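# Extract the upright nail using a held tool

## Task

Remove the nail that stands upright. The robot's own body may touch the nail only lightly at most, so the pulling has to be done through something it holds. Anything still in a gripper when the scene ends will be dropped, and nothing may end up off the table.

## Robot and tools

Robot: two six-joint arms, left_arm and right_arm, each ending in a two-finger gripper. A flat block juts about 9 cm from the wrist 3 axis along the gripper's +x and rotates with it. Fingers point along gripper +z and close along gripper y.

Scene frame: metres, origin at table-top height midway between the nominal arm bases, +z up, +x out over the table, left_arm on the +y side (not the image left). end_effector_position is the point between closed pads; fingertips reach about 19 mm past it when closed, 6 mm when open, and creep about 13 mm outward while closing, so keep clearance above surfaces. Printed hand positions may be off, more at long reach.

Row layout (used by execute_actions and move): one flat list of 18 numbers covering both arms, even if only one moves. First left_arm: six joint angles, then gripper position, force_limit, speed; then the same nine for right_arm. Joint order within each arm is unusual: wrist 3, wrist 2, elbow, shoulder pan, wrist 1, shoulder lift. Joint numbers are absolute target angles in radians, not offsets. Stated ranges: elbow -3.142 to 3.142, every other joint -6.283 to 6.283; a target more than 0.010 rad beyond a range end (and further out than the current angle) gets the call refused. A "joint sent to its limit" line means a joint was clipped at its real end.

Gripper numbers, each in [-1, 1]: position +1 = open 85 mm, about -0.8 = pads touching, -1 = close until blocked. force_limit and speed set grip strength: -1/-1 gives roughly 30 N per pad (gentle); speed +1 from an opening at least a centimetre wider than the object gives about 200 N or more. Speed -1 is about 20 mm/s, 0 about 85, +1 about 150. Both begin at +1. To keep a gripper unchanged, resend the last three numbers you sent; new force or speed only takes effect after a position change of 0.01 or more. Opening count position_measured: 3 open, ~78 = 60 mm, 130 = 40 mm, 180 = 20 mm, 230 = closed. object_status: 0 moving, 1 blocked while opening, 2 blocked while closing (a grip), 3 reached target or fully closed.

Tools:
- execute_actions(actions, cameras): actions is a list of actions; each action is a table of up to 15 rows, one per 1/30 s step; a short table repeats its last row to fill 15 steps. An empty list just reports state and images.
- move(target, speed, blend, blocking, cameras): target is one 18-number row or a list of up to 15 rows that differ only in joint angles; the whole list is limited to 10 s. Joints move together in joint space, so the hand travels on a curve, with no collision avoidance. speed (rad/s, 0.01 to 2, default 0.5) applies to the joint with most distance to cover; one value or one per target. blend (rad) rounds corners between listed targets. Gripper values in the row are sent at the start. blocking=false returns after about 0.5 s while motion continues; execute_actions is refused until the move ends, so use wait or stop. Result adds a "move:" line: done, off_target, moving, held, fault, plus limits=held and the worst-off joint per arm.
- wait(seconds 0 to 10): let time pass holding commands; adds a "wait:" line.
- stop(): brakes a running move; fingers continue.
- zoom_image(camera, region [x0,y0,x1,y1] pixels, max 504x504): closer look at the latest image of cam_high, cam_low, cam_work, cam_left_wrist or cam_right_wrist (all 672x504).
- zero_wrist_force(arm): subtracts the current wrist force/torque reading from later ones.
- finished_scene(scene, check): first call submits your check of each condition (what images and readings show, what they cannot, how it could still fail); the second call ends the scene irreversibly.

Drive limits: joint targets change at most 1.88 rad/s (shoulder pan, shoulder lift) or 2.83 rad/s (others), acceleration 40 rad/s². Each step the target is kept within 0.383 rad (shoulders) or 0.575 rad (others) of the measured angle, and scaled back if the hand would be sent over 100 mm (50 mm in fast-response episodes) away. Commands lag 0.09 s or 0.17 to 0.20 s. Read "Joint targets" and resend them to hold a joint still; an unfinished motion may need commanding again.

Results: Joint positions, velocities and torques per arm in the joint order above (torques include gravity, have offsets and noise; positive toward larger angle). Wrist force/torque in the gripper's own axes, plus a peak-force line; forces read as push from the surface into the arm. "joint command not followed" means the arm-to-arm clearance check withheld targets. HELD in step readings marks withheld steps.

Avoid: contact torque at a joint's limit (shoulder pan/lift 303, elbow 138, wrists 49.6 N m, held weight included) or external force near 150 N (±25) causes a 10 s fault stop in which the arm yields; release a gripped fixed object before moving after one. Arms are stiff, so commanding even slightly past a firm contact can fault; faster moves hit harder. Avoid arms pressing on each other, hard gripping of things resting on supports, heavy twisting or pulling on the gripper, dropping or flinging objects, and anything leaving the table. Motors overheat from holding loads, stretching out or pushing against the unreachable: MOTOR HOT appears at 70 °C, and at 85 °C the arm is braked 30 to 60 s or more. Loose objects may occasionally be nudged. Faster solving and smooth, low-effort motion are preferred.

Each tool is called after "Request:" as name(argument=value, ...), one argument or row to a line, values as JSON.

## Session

Request:
execute_actions(
  actions=[],
)

Scene clock: 0.00 s.
left_arm: end_effector_position=(+0.3962, +0.7907, +0.1429) position_measured=3 object_status=3 end_effector_quat_wxyz=(-0.054, +0.451, +0.878, +0.154) end_effector_velocity=(+0.000, +0.000, +0.000) end_effector_angular_velocity=(+0.000, +0.001, +0.000) | right_arm: end_effector_position=(+0.4453, -0.4000, +0.3594) position_measured=3 object_status=3 end_effector_quat_wxyz=(-0.091, +0.981, +0.054, +0.161) end_effector_velocity=(+0.000, +0.000, +0.000) end_effector_angular_velocity=(-0.001, +0.000, +0.000)
Joint names: [wrist 3, wrist 2, elbow, shoulder pan, wrist 1, shoulder lift]
Joint positions: left_arm=[0.893 -1.244 2.472 -0.044 -2.311 -1.759] | right_arm=[-2.28 1.419 -2.409 4.141 -1.173 -0.789]
Joint velocities: left_arm=[0 0 0 0 0 0.001] | right_arm=[-0.001 0 0 -0.001 0 -0.001]
Joint torques (N m): no reading
Motor temperatures (°C): left_arm=[32 32 29 27 35 30] | right_arm=[34 25 29 31 37 30]
Wrist force (N): no reading
Wrist torque (N m): no reading
Wrist force, peak (N): no reading
Joint targets: left_arm=[0.893 -1.244 2.472 -0.044 -2.311 -1.759] | right_arm=[-2.280 1.419 -2.409 4.141 -1.173 -0.789]
Tool commands: left_gripper/position=+1.0 left_gripper/force_limit=+1.0 left_gripper/speed=+1.0 right_gripper/position=+1.0 right_gripper/force_limit=+1.0 right_gripper/speed=+1.0

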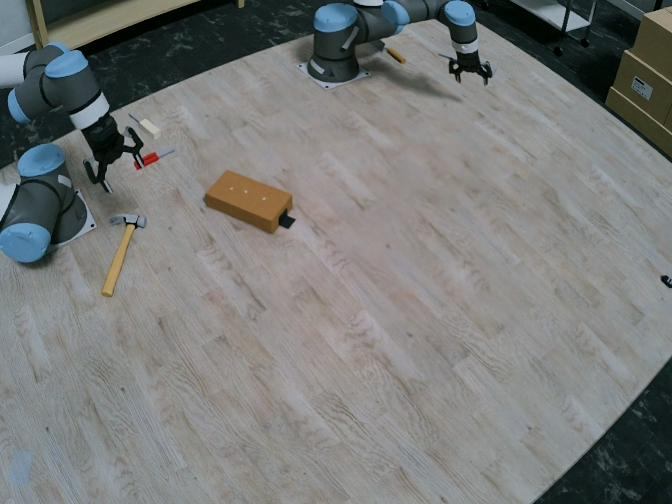

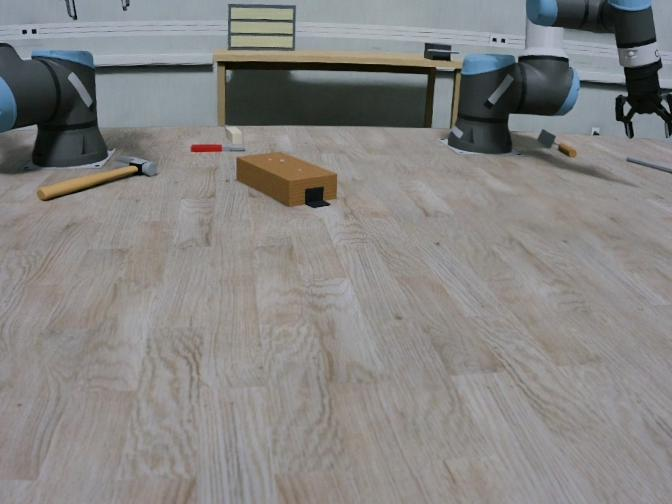

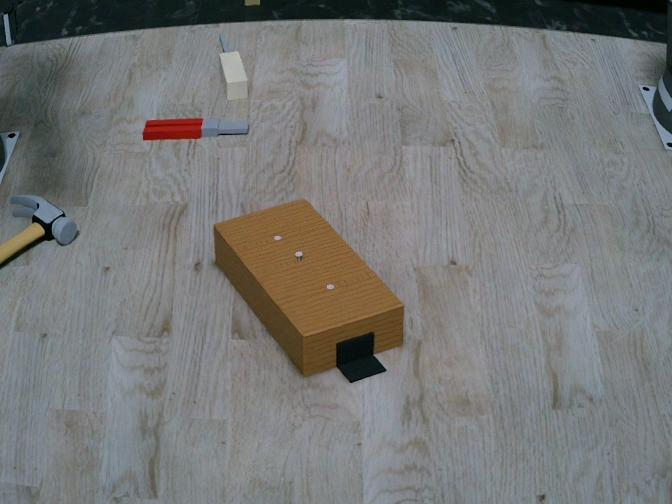

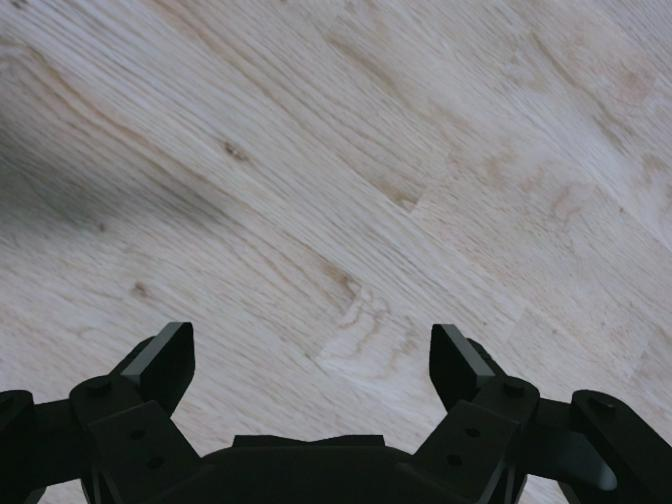

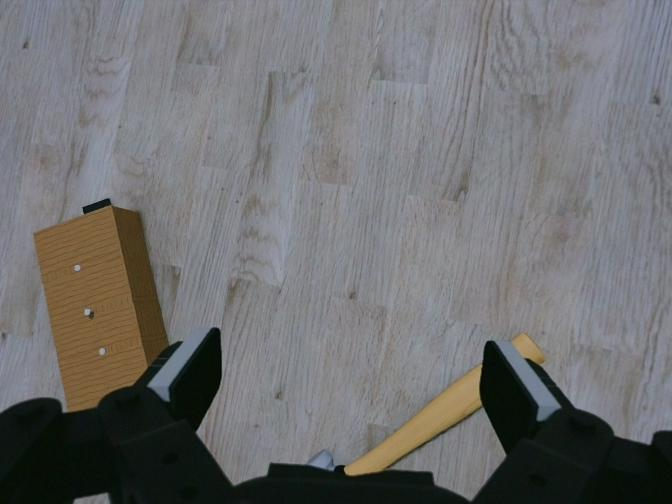

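Request:
move(
  target=[0.893,-1.244,2.472,-0.044,-2.311,-1.759,1,1,1,-1.485,1.571,-2.1436,4.082,-1.6014,-0.967,1,1,-0.4],
  speed=0.6,
  cameras=["cam_right_wrist"],
)

Scene clock: 3.53 s.
left_arm: end_effector_position=(+0.3966, +0.7906, +0.1432) position_measured=3 object_status=3 end_effector_quat_wxyz=(-0.053, +0.451, +0.877, +0.154) end_effector_velocity=(+0.000, +0.000, -0.001) end_effector_angular_velocity=(-0.001, +0.001, +0.000) | right_arm: end_effector_position=(+0.4187, -0.3987, +0.4189) position_measured=3 object_status=3 end_effector_quat_wxyz=(+0.000, +0.936, -0.351, +0.000) end_effector_velocity=(+0.000, +0.001, -0.001) end_effector_angular_velocity=(-0.002, +0.002, -0.001)
Joint names: [wrist 3, wrist 2, elbow, shoulder pan, wrist 1, shoulder lift]
Joint positions: left_arm=[0.893 -1.244 2.472 -0.044 -2.311 -1.759] | right_arm=[-1.485 1.571 -2.144 4.082 -1.601 -0.967]
Joint velocities: left_arm=[0 -0.001 0 0 0 0.001] | right_arm=[0.002 0 0.001 0.001 0 -0.003]
Joint torques (N m): left_arm=[2.22 2.13 -46.03 -11.39 -7.57 -33.23] | right_arm=[2.92 4.14 52.09 -18.38 0.51 -11.1]
Motor temperatures (°C): left_arm=[32 32 29 27 35 30] | right_arm=[34 25 29 31 37 30]
Wrist force (N): left_arm=[0.0 -0.1 -0.2] | right_arm=[-0.9 1.2 -1.6]
Wrist torque (N m): left_arm=[-0.02 0.01 0.00] | right_arm=[0.22 0.03 0.20]
Wrist force, peak (N): left_arm=[-0.1 -0.3 -0.5] | right_arm=[-0.9 1.0 -2.4]
Joint targets: left_arm=[0.893 -1.244 2.472 -0.044 -2.311 -1.759] | right_arm=[-1.485 1.571 -2.144 4.082 -1.601 -0.967]
move: done
Images, in order (width x height): cam_right_wrist 672x504.

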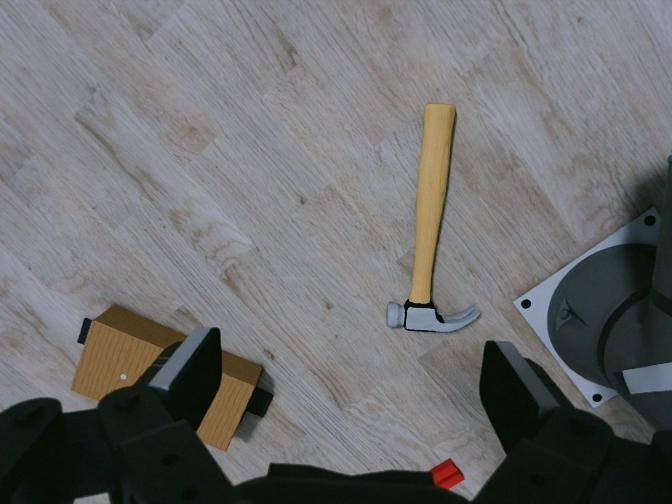

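Request:
move(
  target=[
    [0.893,-1.244,2.472,-0.044,-2.311,-1.759,1,1,-0.4,-0.5,1.571,-2.1436,2.9,-1.3,-1.3,1,1,-0.4],
    [-3.657,-1.571,0.897,-1.3072,-1.65,-0.818,1,1,-0.4,-0.207,1.571,-2.1585,2.5,-1.0,-1.7,1,1,-0.4],
  ],
  speed=1.2,
  cameras=["cam_high","cam_left_wrist"],
)

Scene clock: 10.30 s.
left_arm: end_effector_position=(+0.3755, -0.4796, +0.2988) position_measured=3 object_status=3 end_effector_quat_wxyz=(+0.000, +0.919, -0.394, +0.000) end_effector_velocity=(+0.000, +0.000, -0.001) end_effector_angular_velocity=(+0.000, +0.000, +0.001) | right_arm: end_effector_position=(+0.4405, -1.0643, +0.1144) position_measured=3 object_status=3 end_effector_quat_wxyz=(-0.066, +0.216, +0.974, +0.030) end_effector_velocity=(-0.001, -0.001, -0.001) end_effector_angular_velocity=(+0.000, +0.000, -0.001)
Joint names: [wrist 3, wrist 2, elbow, shoulder pan, wrist 1, shoulder lift]
Joint positions: left_arm=[-3.657 -1.571 0.897 -1.307 -1.65 -0.818] | right_arm=[-0.207 1.571 -2.159 2.5 -1 -1.7]
Joint velocities: left_arm=[-0.002 0 -0.001 -0.001 0 0.001] | right_arm=[0 0 0 -0.002 0.001 -0.001]
Joint torques (N m): left_arm=[-2.27 -2.25 -57.31 -11.6 -0.69 -85.43] | right_arm=[3.08 -2.32 29.46 -16.92 7.96 40.68]
Motor temperatures (°C): left_arm=[32 32 29 27 35 30] | right_arm=[34 25 29 31 37 30]
Wrist force (N): left_arm=[-0.2 -0.5 -1.2] | right_arm=[-1.7 0.2 -0.8]
Wrist torque (N m): left_arm=[-0.07 -0.01 0.09] | right_arm=[0.13 0.22 0.20]
Wrist force, peak (N): left_arm=[0.3 2.5 -0.9] | right_arm=[-3.8 0.5 -1.7]
Joint targets: left_arm=[-3.657 -1.571 0.897 -1.307 -1.650 -0.818] | right_arm=[-0.207 1.571 -2.159 2.500 -1.000 -1.700]
move: done
Images, in order (width x height): cam_high 672x504, cam_left_wrist 672x504.

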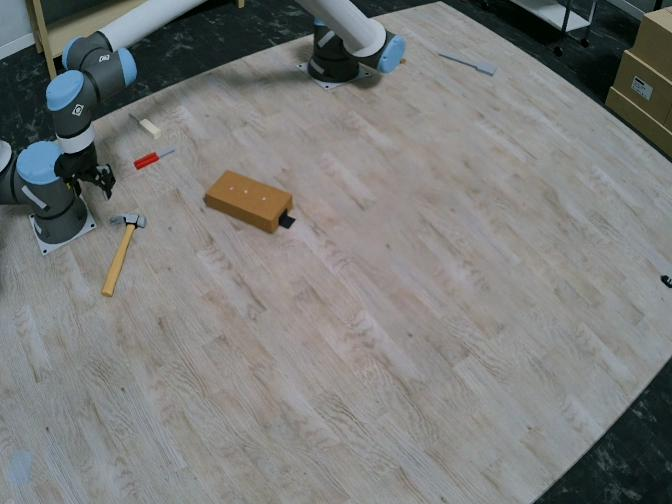

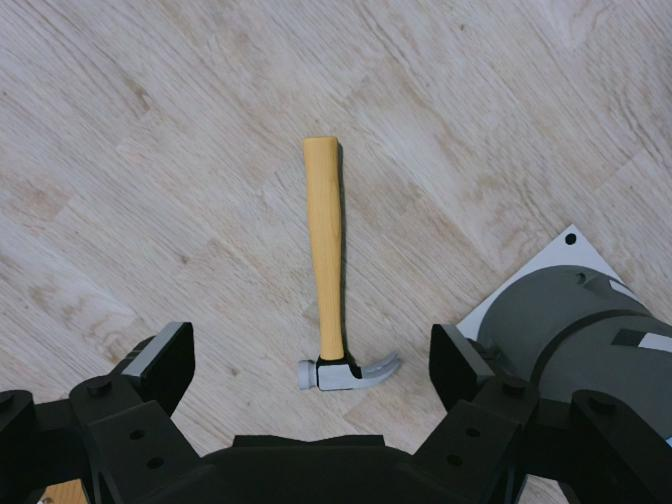

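Request:
move(
  target=[-3.698,-1.571,0.991,-1.2812,-1.841,-0.721,1,1,-0.4,-0.207,1.571,-2.1585,2.5,-1.0,-1.7,1,1,-0.4],
  speed=0.4,
  cameras=["cam_left_wrist"],
)

Scene clock: 12.07 s.
left_arm: end_effector_position=(+0.4081, -0.4895, +0.1490) position_measured=3 object_status=3 end_effector_quat_wxyz=(+0.000, +0.932, -0.363, +0.000) end_effector_velocity=(+0.001, +0.000, +0.000) end_effector_angular_velocity=(-0.001, -0.001, +0.001) | right_arm: end_effector_position=(+0.4405, -1.0643, +0.1144) position_measured=3 object_status=3 end_effector_quat_wxyz=(-0.066, +0.216, +0.974, +0.030) end_effector_velocity=(+0.000, +0.000, +0.000) end_effector_angular_velocity=(+0.000, +0.000, -0.001)
Joint names: [wrist 3, wrist 2, elbow, shoulder pan, wrist 1, shoulder lift]
Joint positions: left_arm=[-3.698 -1.571 0.991 -1.281 -1.841 -0.721] | right_arm=[-0.207 1.571 -2.159 2.5 -1 -1.7]
Joint velocities: left_arm=[0 0.001 0 0.001 -0.002 0] | right_arm=[0 0 0 0 0 0]
Joint torques (N m): left_arm=[-2.28 -2.1 -40.07 14.57 -8.17 -89.75] | right_arm=[3.07 -2.44 33.86 -16.22 5.57 41.37]
Motor temperatures (°C): left_arm=[32 32 29 27 35 30] | right_arm=[34 25 29 31 37 30]
Wrist force (N): left_arm=[-0.2 -0.1 -0.6] | right_arm=[-1.3 0.4 -0.8]
Wrist torque (N m): left_arm=[-0.06 0.01 0.04] | right_arm=[0.16 0.17 0.19]
Wrist force, peak (N): left_arm=[-1.1 -0.3 -5.2] | right_arm=[-1.8 0.8 -0.9]
Joint targets: left_arm=[-3.698 -1.571 0.991 -1.281 -1.841 -0.721] | right_arm=[-0.207 1.571 -2.159 2.500 -1.000 -1.700]
move: done
Images, in order (width x height): cam_left_wrist 672x504.

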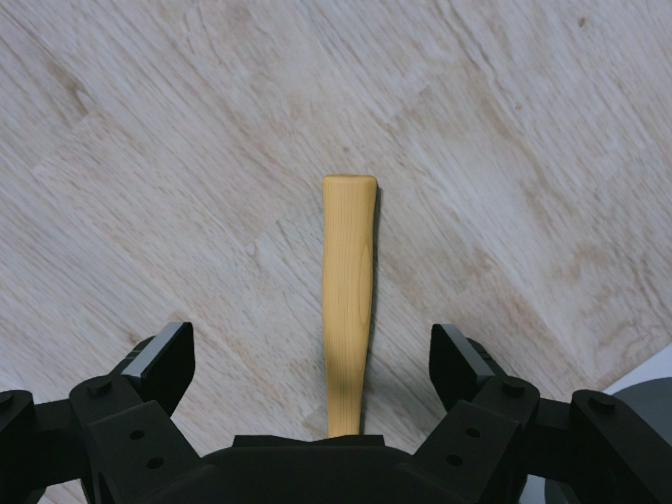

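Request:
move(
  target=[-3.706,-1.571,1.0807,-1.289,-2.0039,-0.6478,1,1,-0.4,-0.207,1.571,-2.1585,2.5,-1.0,-1.7,1,1,-0.4],
  speed=0.2,
  cameras=["cam_left_wrist"],
)

Request:
move(
  target=[-3.706,-1.571,1.0807,-1.289,-2.0039,-0.6478,-1,1,-0.4,-0.207,1.571,-2.1585,2.5,-1.0,-1.7,1,1,-0.4],
  cameras=["cam_left_wrist","cam_work"],
)

Scene clock: 13.83 s.
left_arm: end_effector_position=(+0.3990, -0.4896, +0.0269) position_measured=3 object_status=3 end_effector_quat_wxyz=(+0.000, +0.932, -0.363, +0.000) end_effector_velocity=(+0.000, +0.001, -0.003) end_effector_angular_velocity=(+0.002, +0.001, +0.000) | right_arm: end_effector_position=(+0.4405, -1.0643, +0.1144) position_measured=3 object_status=3 end_effector_quat_wxyz=(-0.066, +0.216, +0.974, +0.030) end_effector_velocity=(+0.000, +0.000, +0.000) end_effector_angular_velocity=(+0.000, +0.000, -0.001)
Joint names: [wrist 3, wrist 2, elbow, shoulder pan, wrist 1, shoulder lift]
Joint positions: left_arm=[-3.706 -1.571 1.081 -1.289 -2.004 -0.648] | right_arm=[-0.207 1.571 -2.159 2.5 -1 -1.7]
Joint velocities: left_arm=[0 0 0.002 0 -0.002 0.002] | right_arm=[0 0 0 -0.001 0.001 -0.001]
Joint torques (N m): left_arm=[-2.36 -1.24 -37.75 -12.98 -7.71 -91.83] | right_arm=[3.09 -2.37 38.09 -14.88 2.8 42]
Motor temperatures (°C): left_arm=[32 32 29 27 35 30] | right_arm=[34 25 29 31 37 30]
Wrist force (N): left_arm=[0.3 -0.1 -0.3] | right_arm=[-1.1 0.3 -0.9]
Wrist torque (N m): left_arm=[-0.05 -0.08 0.07] | right_arm=[0.14 0.13 0.19]
Wrist force, peak (N): left_arm=[-0.4 0.0 -3.2] | right_arm=[-1.9 0.6 -0.8]
Joint targets: left_arm=[-3.706 -1.571 1.081 -1.289 -2.004 -0.648] | right_arm=[-0.207 1.571 -2.159 2.500 -1.000 -1.700]
move: done
Images, in order (width x height): cam_left_wrist 672x504.

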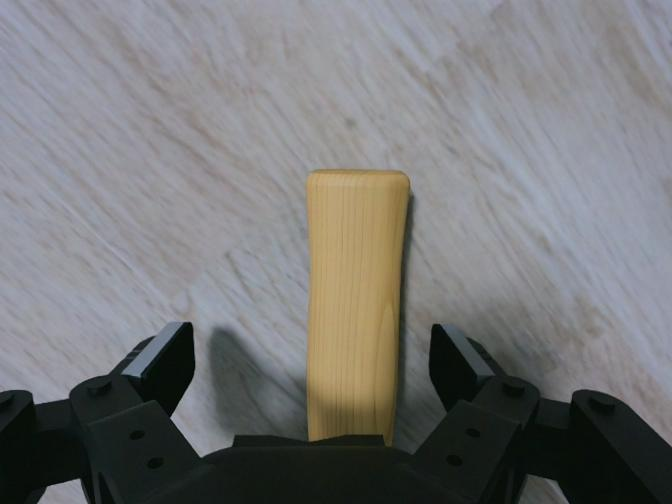

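Scene clock: 15.10 s.
left_arm: end_effector_position=(+0.3990, -0.4896, +0.0268) position_measured=148 object_status=0 end_effector_quat_wxyz=(+0.000, +0.932, -0.363, +0.000) end_effector_velocity=(+0.001, +0.000, -0.001) end_effector_angular_velocity=(+0.000, +0.000, +0.001) | right_arm: end_effector_position=(+0.4405, -1.0643, +0.1144) position_measured=3 object_status=3 end_effector_quat_wxyz=(-0.066, +0.216, +0.974, +0.030) end_effector_velocity=(-0.001, -0.001, -0.001) end_effector_angular_velocity=(+0.000, +0.001, -0.002)
Joint names: [wrist 3, wrist 2, elbow, shoulder pan, wrist 1, shoulder lift]
Joint positions: left_arm=[-3.706 -1.571 1.081 -1.289 -2.004 -0.648] | right_arm=[-0.207 1.571 -2.159 2.5 -1 -1.7]
Joint velocities: left_arm=[-0.001 0 0 0.001 0 0.001] | right_arm=[0 0 0 -0.002 0.001 -0.001]
Joint torques (N m): left_arm=[0.01 -0.73 -38.7 -8.88 -5.89 -91.55] | right_arm=[2.93 -2.53 39.54 -13.01 0.81 41.81]
Motor temperatures (°C): left_arm=[32 32 29 27 35 30] | right_arm=[34 25 29 31 37 30]
Wrist force (N): left_arm=[-0.4 -3.1 -19.3] | right_arm=[-1.2 0.3 -0.9]
Wrist torque (N m): left_arm=[0.09 -0.12 -0.94] | right_arm=[0.15 0.15 0.19]
Wrist force, peak (N): left_arm=[-3.1 -4.0 -22.5] | right_arm=[-1.7 0.7 -1.1]
Joint targets: left_arm=[-3.706 -1.571 1.081 -1.289 -2.004 -0.648] | right_arm=[-0.207 1.571 -2.159 2.500 -1.000 -1.700]
move: done
Images, in order (width x height): cam_work 672x504, cam_left_wrist 672x504.

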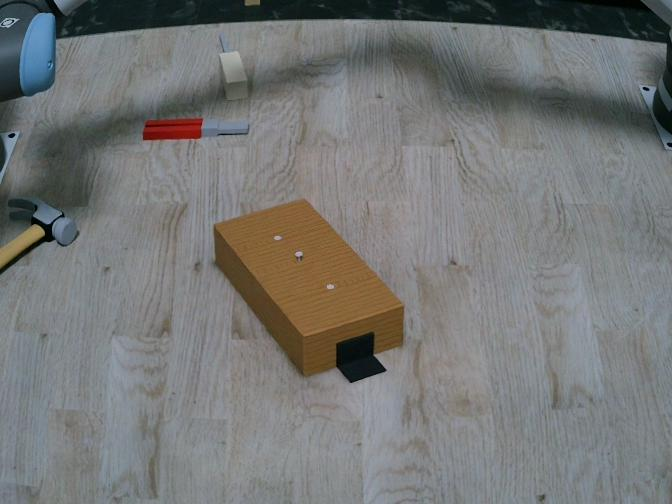

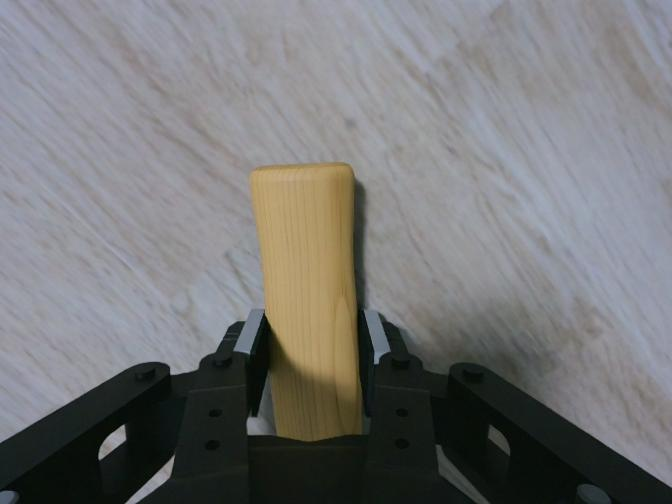

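Request:
move(
  target=[
    [-3.706,-1.571,0.5237,-1.289,-1.3485,-0.7462,-1,1,-0.4,-0.207,1.571,-2.1585,2.5,-1.0,-1.7,1,1,-0.4],
    [-1.571,-1.691,2.1746,-1.1843,-2.768,-1.6776,-1,1,-0.4,-0.207,1.571,-2.1585,2.5,-1.0,-1.7,1,1,-0.4],
  ],
  speed=0.5,
  cameras=["cam_work","cam_left_wrist","cam_low"],
)

Scene clock: 22.73 s.
left_arm: end_effector_position=(+0.3233, -0.0589, +0.3791) position_measured=148 object_status=2 end_effector_quat_wxyz=(+0.007, -0.152, +0.925, -0.347) end_effector_velocity=(+0.000, +0.001, +0.001) end_effector_angular_velocity=(-0.002, -0.001, +0.000) | right_arm: end_effector_position=(+0.4405, -1.0643, +0.1144) position_measured=3 object_status=3 end_effector_quat_wxyz=(-0.066, +0.216, +0.974, +0.030) end_effector_velocity=(+0.000, +0.000, -0.001) end_effector_angular_velocity=(+0.001, +0.002, +0.000)
Joint names: [wrist 3, wrist 2, elbow, shoulder pan, wrist 1, shoulder lift]
Joint positions: left_arm=[-1.571 -1.691 2.175 -1.184 -2.768 -1.678] | right_arm=[-0.207 1.571 -2.158 2.5 -1 -1.7]
Joint velocities: left_arm=[0.001 -0.001 0 0.001 -0.001 -0.002] | right_arm=[0 0 0 0 -0.001 -0.001]
Joint torques (N m): left_arm=[2.15 -2.4 -41.16 13.11 -11.23 -52.34] | right_arm=[2.55 -2.32 38.79 -6.66 1.73 44.39]
Motor temperatures (°C): left_arm=[32 32 29 27 35 30] | right_arm=[34 25 29 31 37 30]
Wrist force (N): left_arm=[-0.2 2.7 3.5] | right_arm=[-1.4 0.6 -0.8]
Wrist torque (N m): left_arm=[-0.67 -0.03 -0.30] | right_arm=[0.20 0.19 0.19]
Wrist force, peak (N): left_arm=[-0.8 -3.3 -19.7] | right_arm=[-1.8 0.6 -1.2]
Joint targets: left_arm=[-1.571 -1.691 2.175 -1.184 -2.768 -1.678] | right_arm=[-0.207 1.571 -2.159 2.500 -1.000 -1.700]
move: done
Images, in order (width x height): cam_low 672x504, cam_work 672x504, cam_left_wrist 672x504.

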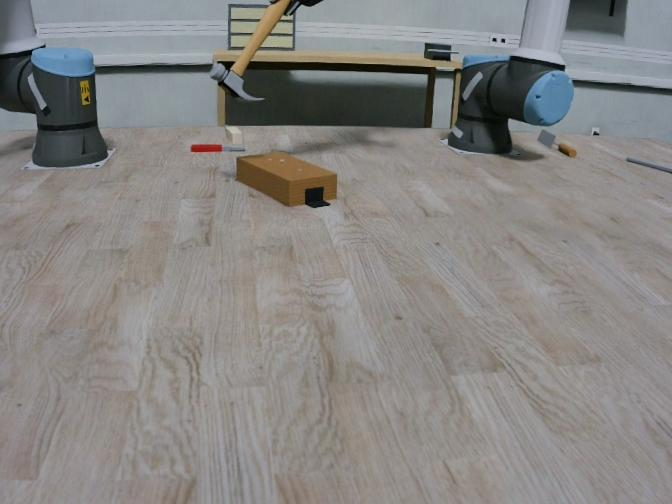

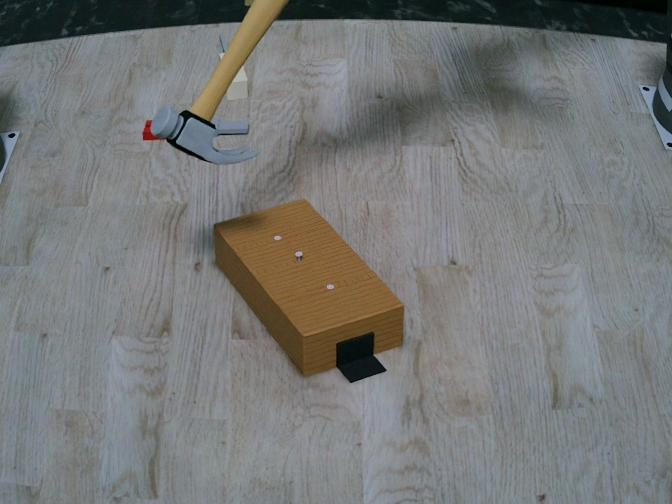

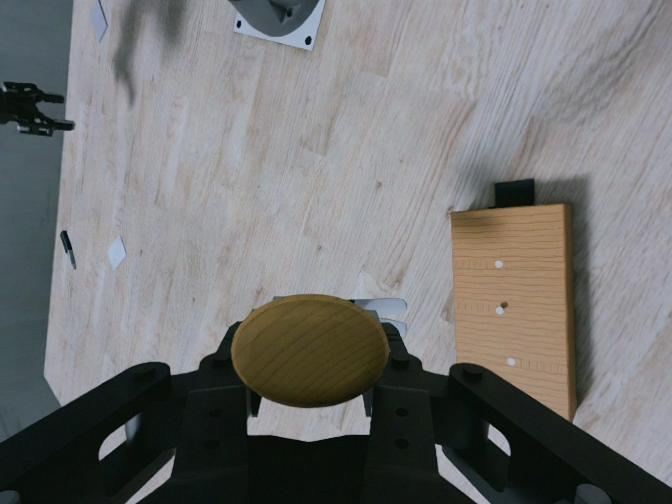

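Request:
move(
  target=[-1.571,-1.691,2.2935,-1.1843,-3.0309,-1.5336,-1,1,-0.4,-0.207,1.571,-2.1585,2.5,-1.0,-1.7,1,1,-0.4],
  speed=0.2,
  cameras=["cam_work","cam_left_wrist"],
)

Request:
zoom_image(
  camera="cam_work",
  region=[190, 160, 350, 280],
)

Scene clock: 24.77 s.
left_arm: end_effector_position=(+0.3233, -0.0589, +0.2610) position_measured=148 object_status=2 end_effector_quat_wxyz=(+0.007, -0.152, +0.925, -0.347) end_effector_velocity=(+0.001, +0.000, +0.000) end_effector_angular_velocity=(-0.001, +0.000, +0.001) | right_arm: end_effector_position=(+0.4405, -1.0643, +0.1144) position_measured=3 object_status=3 end_effector_quat_wxyz=(-0.066, +0.216, +0.974, +0.030) end_effector_velocity=(+0.001, +0.000, +0.000) end_effector_angular_velocity=(+0.000, +0.000, +0.002)
Joint names: [wrist 3, wrist 2, elbow, shoulder pan, wrist 1, shoulder lift]
Joint positions: left_arm=[-1.571 -1.691 2.293 -1.184 -3.031 -1.534] | right_arm=[-0.207 1.571 -2.158 2.5 -1 -1.7]
Joint velocities: left_arm=[0 0 0 0.001 -0.002 0.001] | right_arm=[-0.001 0 0 0.001 0 0]
Joint torques (N m): left_arm=[1.51 -1.25 -33.91 8.05 -10.72 -24.84] | right_arm=[2.52 -2.41 38.21 -5.24 1.99 44.39]
Motor temperatures (°C): left_arm=[32 32 29 27 35 30] | right_arm=[34 25 29 31 37 30]
Wrist force (N): left_arm=[-0.6 2.7 3.4] | right_arm=[-1.4 0.0 -1.0]
Wrist torque (N m): left_arm=[-0.68 0.00 -0.33] | right_arm=[0.10 0.18 0.19]
Wrist force, peak (N): left_arm=[-1.0 3.5 4.7] | right_arm=[-1.7 0.6 -1.2]
Joint targets: left_arm=[-1.571 -1.691 2.294 -1.184 -3.031 -1.534] | right_arm=[-0.207 1.571 -2.159 2.500 -1.000 -1.700]
move: done
Images, in order (width x height): cam_work 672x504, cam_left_wrist 672x504.

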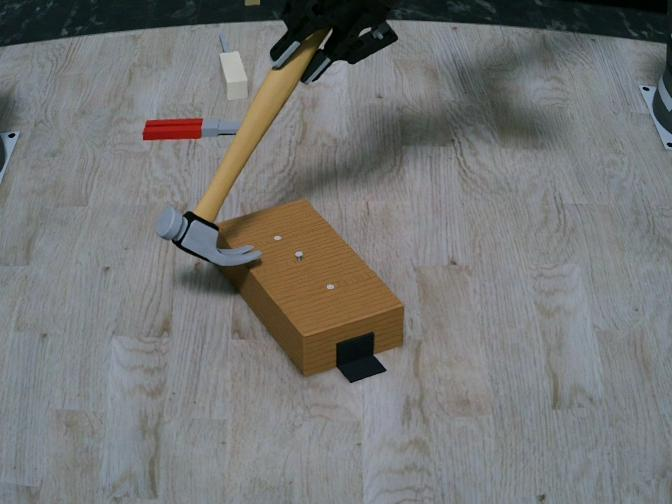

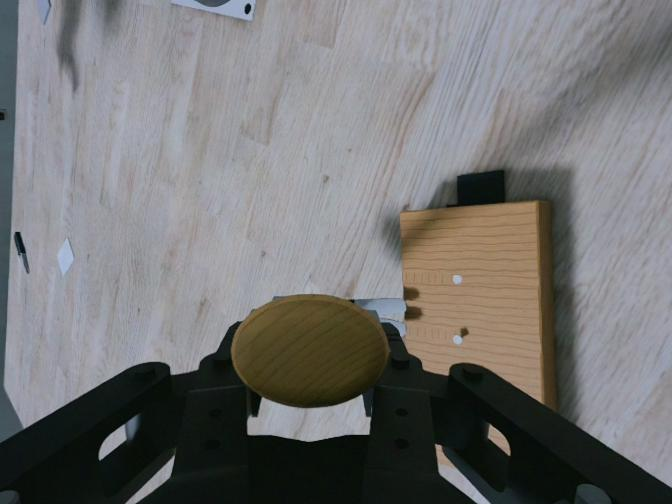

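Scaled by 3.150 from the camera's 672x504 image, which has a finer 960x720 frame.

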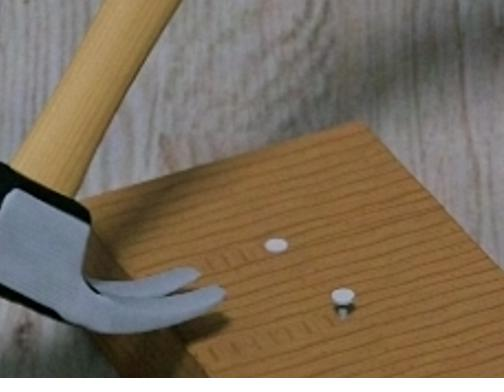

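Request:
move(
  target=[-1.571,-1.691,2.2976,-1.1647,-3.0572,-1.5114,-1,1,-0.4,-0.207,1.571,-2.1585,2.5,-1.0,-1.7,1,1,-0.4],
  speed=0.05,
  cameras=["cam_work"],
)

Request:
zoom_image(
  camera="cam_work",
  region=[190, 160, 350, 280],
)

Scene clock: 26.20 s.
left_arm: end_effector_position=(+0.3364, -0.0541, +0.2496) position_measured=148 object_status=2 end_effector_quat_wxyz=(+0.011, -0.161, +0.924, -0.347) end_effector_velocity=(+0.000, +0.000, +0.000) end_effector_angular_velocity=(-0.001, +0.000, +0.000) | right_arm: end_effector_position=(+0.4405, -1.0643, +0.1144) position_measured=3 object_status=3 end_effector_quat_wxyz=(-0.066, +0.216, +0.974, +0.030) end_effector_velocity=(+0.001, +0.001, +0.001) end_effector_angular_velocity=(-0.001, -0.001, +0.002)
Joint names: [wrist 3, wrist 2, elbow, shoulder pan, wrist 1, shoulder lift]
Joint positions: left_arm=[-1.571 -1.691 2.298 -1.165 -3.057 -1.511] | right_arm=[-0.207 1.571 -2.158 2.5 -1 -1.7]
Joint velocities: left_arm=[0 0 0 0 -0.002 0.001] | right_arm=[0 0 0 0.002 0 0.001]
Joint torques (N m): left_arm=[1.45 -0.28 -33.14 16.17 -9.99 -26.43] | right_arm=[2.17 -2.31 38.59 -4.37 2.13 45.25]
Motor temperatures (°C): left_arm=[32 32 29 27 35 30] | right_arm=[34 25 29 31 37 30]
Wrist force (N): left_arm=[-0.1 2.0 3.4] | right_arm=[-1.9 0.2 -1.1]
Wrist torque (N m): left_arm=[-0.75 -0.06 -0.31] | right_arm=[0.13 0.25 0.20]
Wrist force, peak (N): left_arm=[-0.9 3.0 3.8] | right_arm=[-2.0 0.6 -0.8]
Joint targets: left_arm=[-1.571 -1.691 2.298 -1.165 -3.057 -1.511] | right_arm=[-0.207 1.571 -2.159 2.500 -1.000 -1.700]
move: done
Images, in order (width x height): cam_work 672x504.

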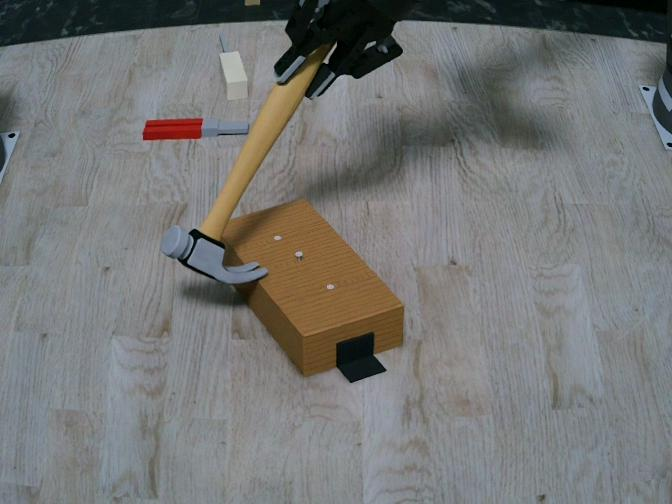

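Scaled by 3.150 from the camera's 672x504 image, which has a finer 960x720 frame.

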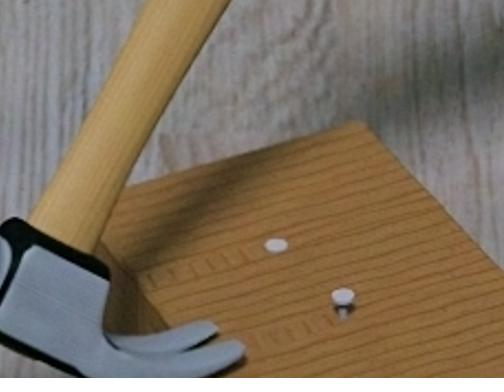

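Request:
move(
  target=[-1.571,-1.691,2.3526,-1.1647,-3.0598,-1.5638,-1,1,-0.4,-0.207,1.571,-2.1585,2.5,-1.0,-1.7,1,1,-0.4],
  speed=0.04,
  cameras=["cam_work"],
)

Request:
zoom_image(
  camera="cam_work",
  region=[190, 160, 350, 280],
)

Scene clock: 30.17 s.
left_arm: end_effector_position=(+0.3239, -0.0235, +0.2495) position_measured=148 object_status=2 end_effector_quat_wxyz=(+0.011, -0.161, +0.924, -0.347) end_effector_velocity=(+0.000, +0.001, +0.002) end_effector_angular_velocity=(-0.002, -0.001, +0.000) | right_arm: end_effector_position=(+0.4405, -1.0643, +0.1144) position_measured=3 object_status=3 end_effector_quat_wxyz=(-0.066, +0.216, +0.974, +0.030) end_effector_velocity=(+0.000, +0.000, +0.000) end_effector_angular_velocity=(+0.000, +0.001, +0.000)
Joint names: [wrist 3, wrist 2, elbow, shoulder pan, wrist 1, shoulder lift]
Joint positions: left_arm=[-1.571 -1.691 2.352 -1.165 -3.06 -1.564] | right_arm=[-0.207 1.571 -2.158 2.5 -1 -1.7]
Joint velocities: left_arm=[0 0 0.001 0 0 -0.003] | right_arm=[0 0 0 0 0 0]
Joint torques (N m): left_arm=[0.65 -0.38 -24.4 8.75 -7.04 -50] | right_arm=[2.16 -2.28 37.61 -2.3 2.94 45.92]
Motor temperatures (°C): left_arm=[32 32 29 27 35 30] | right_arm=[34 25 29 31 37 30]
Wrist force (N): left_arm=[0.2 -4.4 -0.1] | right_arm=[-1.6 0.6 -0.4]
Wrist torque (N m): left_arm=[0.33 -0.10 -0.03] | right_arm=[0.20 0.22 0.20]
Wrist force, peak (N): left_arm=[0.2 -4.4 -0.1] | right_arm=[-2.1 0.8 -1.0]
Joint targets: left_arm=[-1.571 -1.691 2.353 -1.165 -3.060 -1.564] | right_arm=[-0.207 1.571 -2.159 2.500 -1.000 -1.700]
move: done
Images, in order (width x height): cam_work 672x504.

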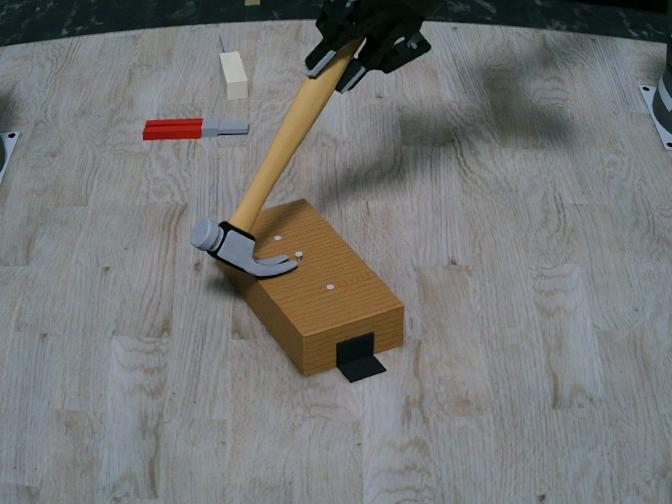

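Scaled by 3.150 from the camera's 672x504 image, which has a finer 960x720 frame.

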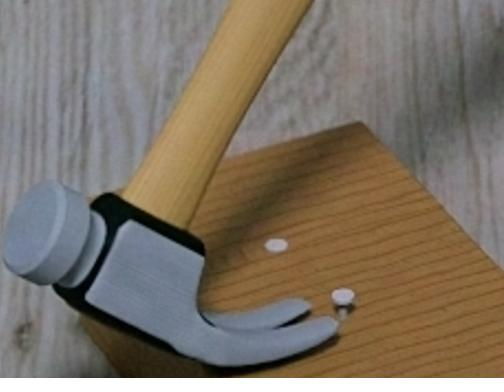

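Request:
move(
  target=[-1.571,-1.691,2.3735,-1.1647,-3.0595,-1.585,-1,1,-0.4,-0.207,1.571,-2.1585,2.5,-1.0,-1.7,1,1,-0.4],
  speed=0.04,
  cameras=["cam_work"],
)

Request:
zoom_image(
  camera="cam_work",
  region=[230, 200, 340, 290],
)

Scene clock: 31.37 s.
left_arm: end_effector_position=(+0.3190, -0.0116, +0.2496) position_measured=148 object_status=2 end_effector_quat_wxyz=(+0.011, -0.161, +0.924, -0.347) end_effector_velocity=(-0.001, +0.001, +0.000) end_effector_angular_velocity=(+0.000, +0.000, +0.000) | right_arm: end_effector_position=(+0.4405, -1.0643, +0.1144) position_measured=3 object_status=3 end_effector_quat_wxyz=(-0.066, +0.216, +0.974, +0.030) end_effector_velocity=(+0.000, +0.000, +0.001) end_effector_angular_velocity=(-0.001, -0.001, +0.001)
Joint names: [wrist 3, wrist 2, elbow, shoulder pan, wrist 1, shoulder lift]
Joint positions: left_arm=[-1.571 -1.691 2.373 -1.165 -3.06 -1.585] | right_arm=[-0.207 1.571 -2.158 2.5 -1 -1.7]
Joint velocities: left_arm=[0 0 0.002 0 0 -0.003] | right_arm=[0 0 0 0.001 0 0.001]
Joint torques (N m): left_arm=[0.21 -0.18 -25.86 10.58 -0.52 -46.53] | right_arm=[1.9 -2.56 37.3 0.33 3.14 46.17]
Motor temperatures (°C): left_arm=[32 32 29 27 35 30] | right_arm=[34 25 29 31 37 30]
Wrist force (N): left_arm=[1.4 -3.9 1.8] | right_arm=[-1.5 0.6 -0.8]
Wrist torque (N m): left_arm=[0.40 0.22 -0.14] | right_arm=[0.20 0.20 0.19]
Wrist force, peak (N): left_arm=[1.5 -4.1 1.9] | right_arm=[-1.7 0.5 -1.0]
Joint targets: left_arm=[-1.571 -1.691 2.374 -1.165 -3.060 -1.585] | right_arm=[-0.207 1.571 -2.159 2.500 -1.000 -1.700]
move: done
Images, in order (width x height): cam_work 672x504.

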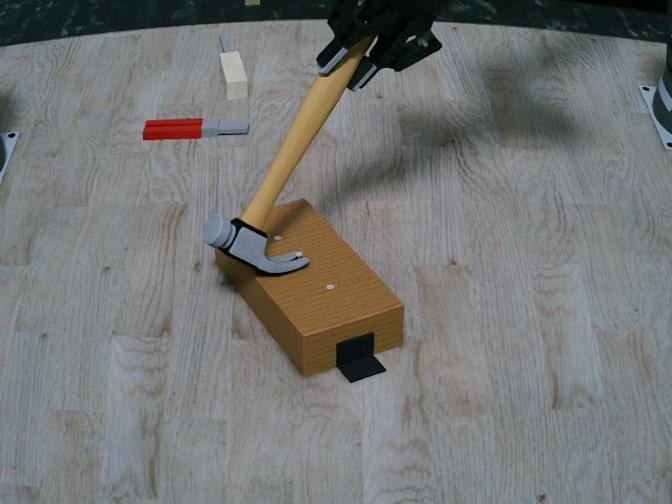

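Scaled by 4.582 from the camera's 672x504 image, which has a finer 960x720 frame.

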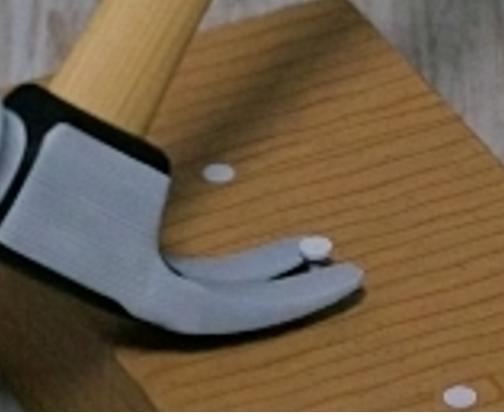

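Request:
move(
  target=[-1.571,-1.691,2.3932,-1.1647,-3.0591,-1.6051,-1,1,-0.4,-0.207,1.571,-2.1585,2.5,-1.0,-1.7,1,1,-0.4],
  speed=0.04,
  cameras=["cam_work"],
)

Request:
zoom_image(
  camera="cam_work",
  region=[230, 200, 340, 290],
)

Scene clock: 32.37 s.
left_arm: end_effector_position=(+0.3144, -0.0003, +0.2494) position_measured=148 object_status=2 end_effector_quat_wxyz=(+0.011, -0.161, +0.924, -0.347) end_effector_velocity=(-0.001, +0.001, +0.000) end_effector_angular_velocity=(-0.001, +0.000, +0.000) | right_arm: end_effector_position=(+0.4405, -1.0643, +0.1144) position_measured=3 object_status=3 end_effector_quat_wxyz=(-0.066, +0.216, +0.974, +0.030) end_effector_velocity=(-0.001, +0.000, -0.001) end_effector_angular_velocity=(+0.000, +0.001, -0.001)
Joint names: [wrist 3, wrist 2, elbow, shoulder pan, wrist 1, shoulder lift]
Joint positions: left_arm=[-1.571 -1.691 2.393 -1.165 -3.059 -1.605] | right_arm=[-0.207 1.571 -2.158 2.5 -1 -1.7]
Joint velocities: left_arm=[0 0 0.002 0 0 -0.003] | right_arm=[0 0 0 -0.001 0 -0.001]
Joint torques (N m): left_arm=[-0.48 -0.32 -23.94 9.79 -0.26 -45.16] | right_arm=[2.07 -2.27 37.4 -0.1 3.16 45.66]
Motor temperatures (°C): left_arm=[32 32 29 27 35 30] | right_arm=[34 25 29 31 37 30]
Wrist force (N): left_arm=[1.7 -5.2 1.9] | right_arm=[-1.3 0.5 -1.0]
Wrist torque (N m): left_arm=[0.69 0.27 -0.06] | right_arm=[0.19 0.16 0.19]
Wrist force, peak (N): left_arm=[2.2 -7.3 0.8] | right_arm=[-1.5 0.4 -1.4]
Joint targets: left_arm=[-1.571 -1.691 2.393 -1.165 -3.059 -1.605] | right_arm=[-0.207 1.571 -2.159 2.500 -1.000 -1.700]
move: done
Images, in order (width x height): cam_work 672x504.

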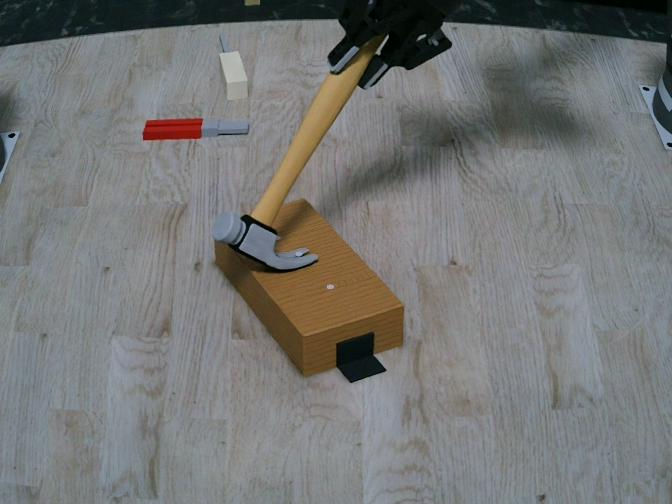

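Scaled by 4.582 from the camera's 672x504 image, which has a finer 960x720 frame.

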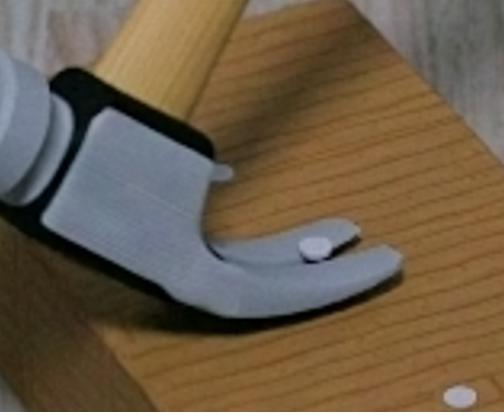

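Request:
move(
  target=[-1.571,-1.691,2.4094,-1.1647,-3.0586,-1.6217,-1,1,-0.4,-0.207,1.571,-2.1585,2.5,-1.0,-1.7,1,1,-0.4],
  speed=0.04,
  cameras=["cam_work"],
)

Request:
zoom_image(
  camera="cam_work",
  region=[230, 200, 340, 290],
)

Scene clock: 33.40 s.
left_arm: end_effector_position=(+0.3106, +0.0090, +0.2491) position_measured=148 object_status=2 end_effector_quat_wxyz=(+0.011, -0.161, +0.924, -0.347) end_effector_velocity=(-0.001, +0.000, +0.001) end_effector_angular_velocity=(-0.002, -0.001, +0.000) | right_arm: end_effector_position=(+0.4405, -1.0643, +0.1144) position_measured=3 object_status=3 end_effector_quat_wxyz=(-0.066, +0.216, +0.974, +0.030) end_effector_velocity=(+0.001, +0.000, +0.001) end_effector_angular_velocity=(-0.001, -0.001, +0.000)
Joint names: [wrist 3, wrist 2, elbow, shoulder pan, wrist 1, shoulder lift]
Joint positions: left_arm=[-1.571 -1.691 2.409 -1.165 -3.059 -1.622] | right_arm=[-0.207 1.571 -2.158 2.5 -1 -1.7]
Joint velocities: left_arm=[0 0.001 0.001 -0.001 0 -0.003] | right_arm=[0.001 0 0 0.001 0 0.001]
Joint torques (N m): left_arm=[-0.08 -4.04 -36.05 10.91 -7.64 -62.18] | right_arm=[1.97 -2.27 37.41 3.72 3.21 46.14]
Motor temperatures (°C): left_arm=[32 32 29 27 35 30] | right_arm=[34 25 29 31 37 30]
Wrist force (N): left_arm=[-10.9 2.3 30.6] | right_arm=[-1.8 0.6 -0.6]
Wrist torque (N m): left_arm=[0.67 -0.46 0.20] | right_arm=[0.19 0.24 0.20]
Wrist force, peak (N): left_arm=[-12.0 3.1 33.1] | right_arm=[-1.7 0.7 -1.0]
Joint targets: left_arm=[-1.571 -1.691 2.409 -1.165 -3.059 -1.622] | right_arm=[-0.207 1.571 -2.159 2.500 -1.000 -1.700]
move: done
Images, in order (width x height): cam_work 672x504.

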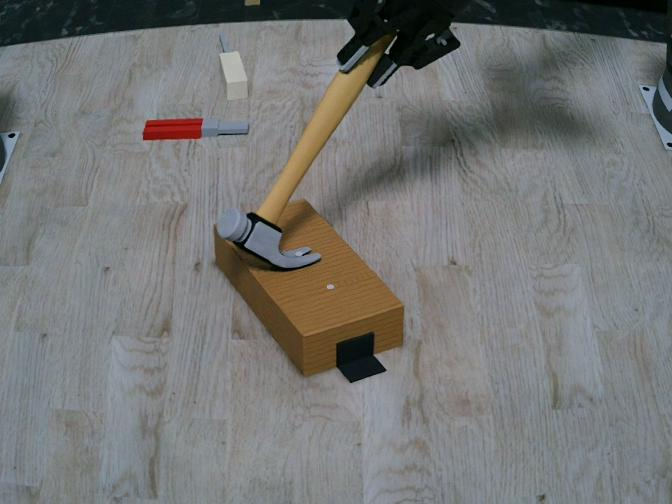

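Scaled by 4.582 from the camera's 672x504 image, which has a finer 960x720 frame.

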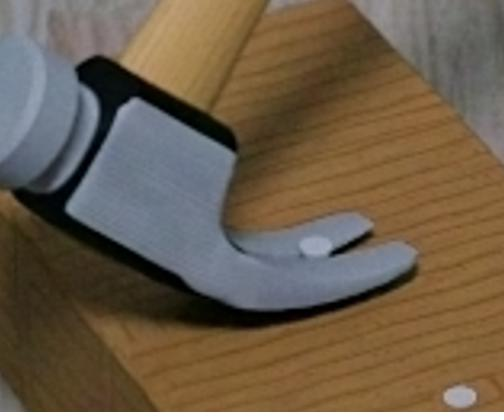

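Request:
move(
  target=[-1.571,-1.691,2.231,-1.1647,-2.706,-1.596,-1,1,-0.4,-0.207,1.571,-2.1585,2.5,-1.0,-1.7,1,1,-0.4],
  speed=0.08,
  cameras=["cam_work"],
)

Request:
zoom_image(
  camera="cam_work",
  region=[230, 200, 340, 290],
)

Scene clock: 38.40 s.
left_arm: end_effector_position=(+0.3257, -0.0277, +0.2643) position_measured=150 object_status=0 end_effector_quat_wxyz=(-0.009, -0.172, +0.952, -0.254) end_effector_velocity=(+0.001, +0.000, +0.001) end_effector_angular_velocity=(+0.000, +0.000, +0.001) | right_arm: end_effector_position=(+0.4405, -1.0643, +0.1144) position_measured=3 object_status=3 end_effector_quat_wxyz=(-0.066, +0.216, +0.974, +0.030) end_effector_velocity=(-0.001, +0.000, +0.001) end_effector_angular_velocity=(+0.000, +0.000, -0.003)
Joint names: [wrist 3, wrist 2, elbow, shoulder pan, wrist 1, shoulder lift]
Joint positions: left_arm=[-1.571 -1.691 2.231 -1.165 -2.706 -1.596] | right_arm=[-0.207 1.571 -2.158 2.5 -1 -1.7]
Joint velocities: left_arm=[0 0 -0.002 0.001 0.002 0.001] | right_arm=[0.001 0 0 -0.001 -0.001 0.001]
Joint torques (N m): left_arm=[-0.29 -8.75 -67.11 0.54 -6.26 -36.66] | right_arm=[1.63 -2.6 36.03 6.01 3.73 47.65]
Motor temperatures (°C): left_arm=[32 32 29 27 35 30] | right_arm=[34 25 29 31 37 30]
Wrist force (N): left_arm=[-24.3 10.5 24.3] | right_arm=[-1.2 0.3 -0.9]
Wrist torque (N m): left_arm=[1.33 -0.52 0.51] | right_arm=[0.15 0.15 0.19]
Wrist force, peak (N): left_arm=[8.7 -14.0 -40.3] | right_arm=[-1.9 0.6 -1.1]
Joint targets: left_arm=[-1.571 -1.691 2.231 -1.165 -2.706 -1.596] | right_arm=[-0.207 1.571 -2.159 2.500 -1.000 -1.700]
move: done
Images, in order (width x height): cam_work 672x504.

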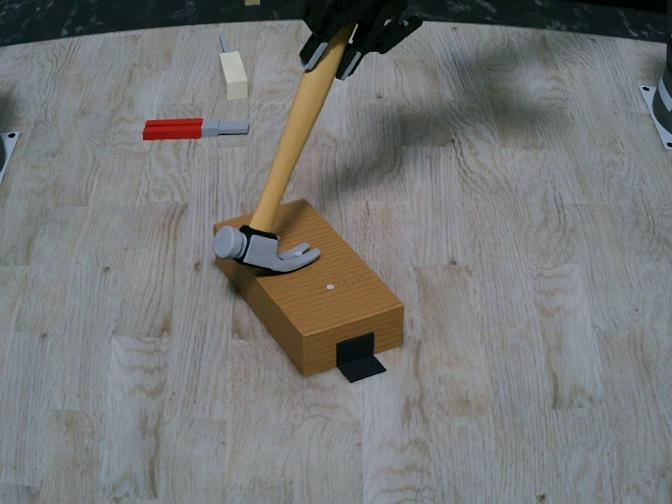

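Scaled by 4.582 from the camera's 672x504 image, which has a finer 960x720 frame.

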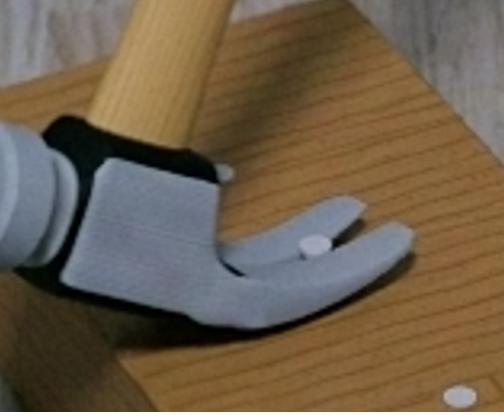

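Request:
move(
  target=[-1.571,-1.691,2.0393,-1.1647,-2.391,-1.519,-1,1,-0.4,-0.207,1.571,-2.1585,2.5,-1.0,-1.7,1,1,-0.4],
  speed=0.08,
  cameras=["cam_work"],
)

Request:
zoom_image(
  camera="cam_work",
  region=[230, 200, 340, 290],
)

Scene clock: 42.97 s.
left_arm: end_effector_position=(+0.3409, -0.0651, +0.2745) position_measured=150 object_status=2 end_effector_quat_wxyz=(-0.029, -0.182, +0.970, -0.158) end_effector_velocity=(+0.000, +0.000, -0.001) end_effector_angular_velocity=(+0.002, +0.001, +0.000) | right_arm: end_effector_position=(+0.4405, -1.0643, +0.1144) position_measured=3 object_status=3 end_effector_quat_wxyz=(-0.066, +0.216, +0.974, +0.030) end_effector_velocity=(+0.000, +0.000, +0.000) end_effector_angular_velocity=(+0.001, +0.001, +0.001)
Joint names: [wrist 3, wrist 2, elbow, shoulder pan, wrist 1, shoulder lift]
Joint positions: left_arm=[-1.571 -1.691 2.039 -1.165 -2.391 -1.519] | right_arm=[-0.207 1.571 -2.158 2.5 -1 -1.7]
Joint velocities: left_arm=[0 0 0 0 0.001 0.001] | right_arm=[0 0 0 0 0 -0.001]
Joint torques (N m): left_arm=[-0.58 -12.62 -105.64 -20.55 -17.97 -63.02] | right_arm=[1.61 -2.41 35.46 10.01 4.61 50.2]
Motor temperatures (°C): left_arm=[32 32 29 27 35 30] | right_arm=[34 25 29 31 37 30]
Wrist force (N): left_arm=[-35.1 45.9 44.3] | right_arm=[-1.5 0.1 -1.1]
Wrist torque (N m): left_arm=[1.74 -0.53 1.24] | right_arm=[0.11 0.20 0.19]
Wrist force, peak (N): left_arm=[0.7 21.7 -74.9] | right_arm=[-1.8 0.4 -1.1]
Joint targets: left_arm=[-1.571 -1.691 2.039 -1.165 -2.391 -1.519] | right_arm=[-0.207 1.571 -2.159 2.500 -1.000 -1.700]
move: done
Images, in order (width x height): cam_work 672x504.

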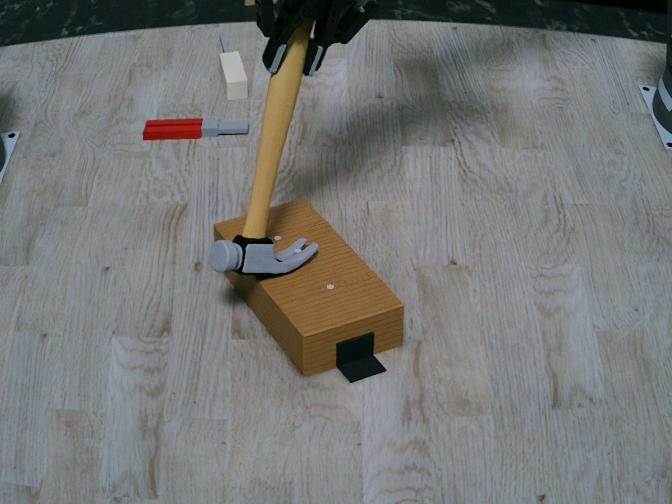

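Scaled by 4.582 from the camera's 672x504 image, which has a finer 960x720 frame.

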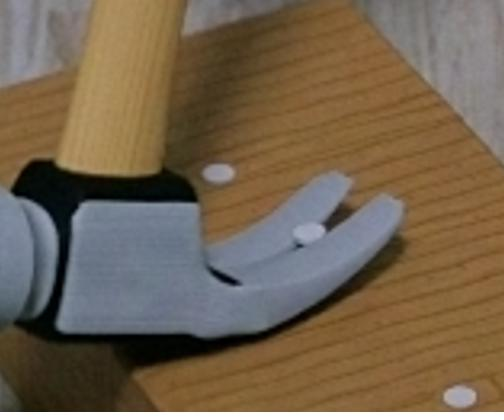

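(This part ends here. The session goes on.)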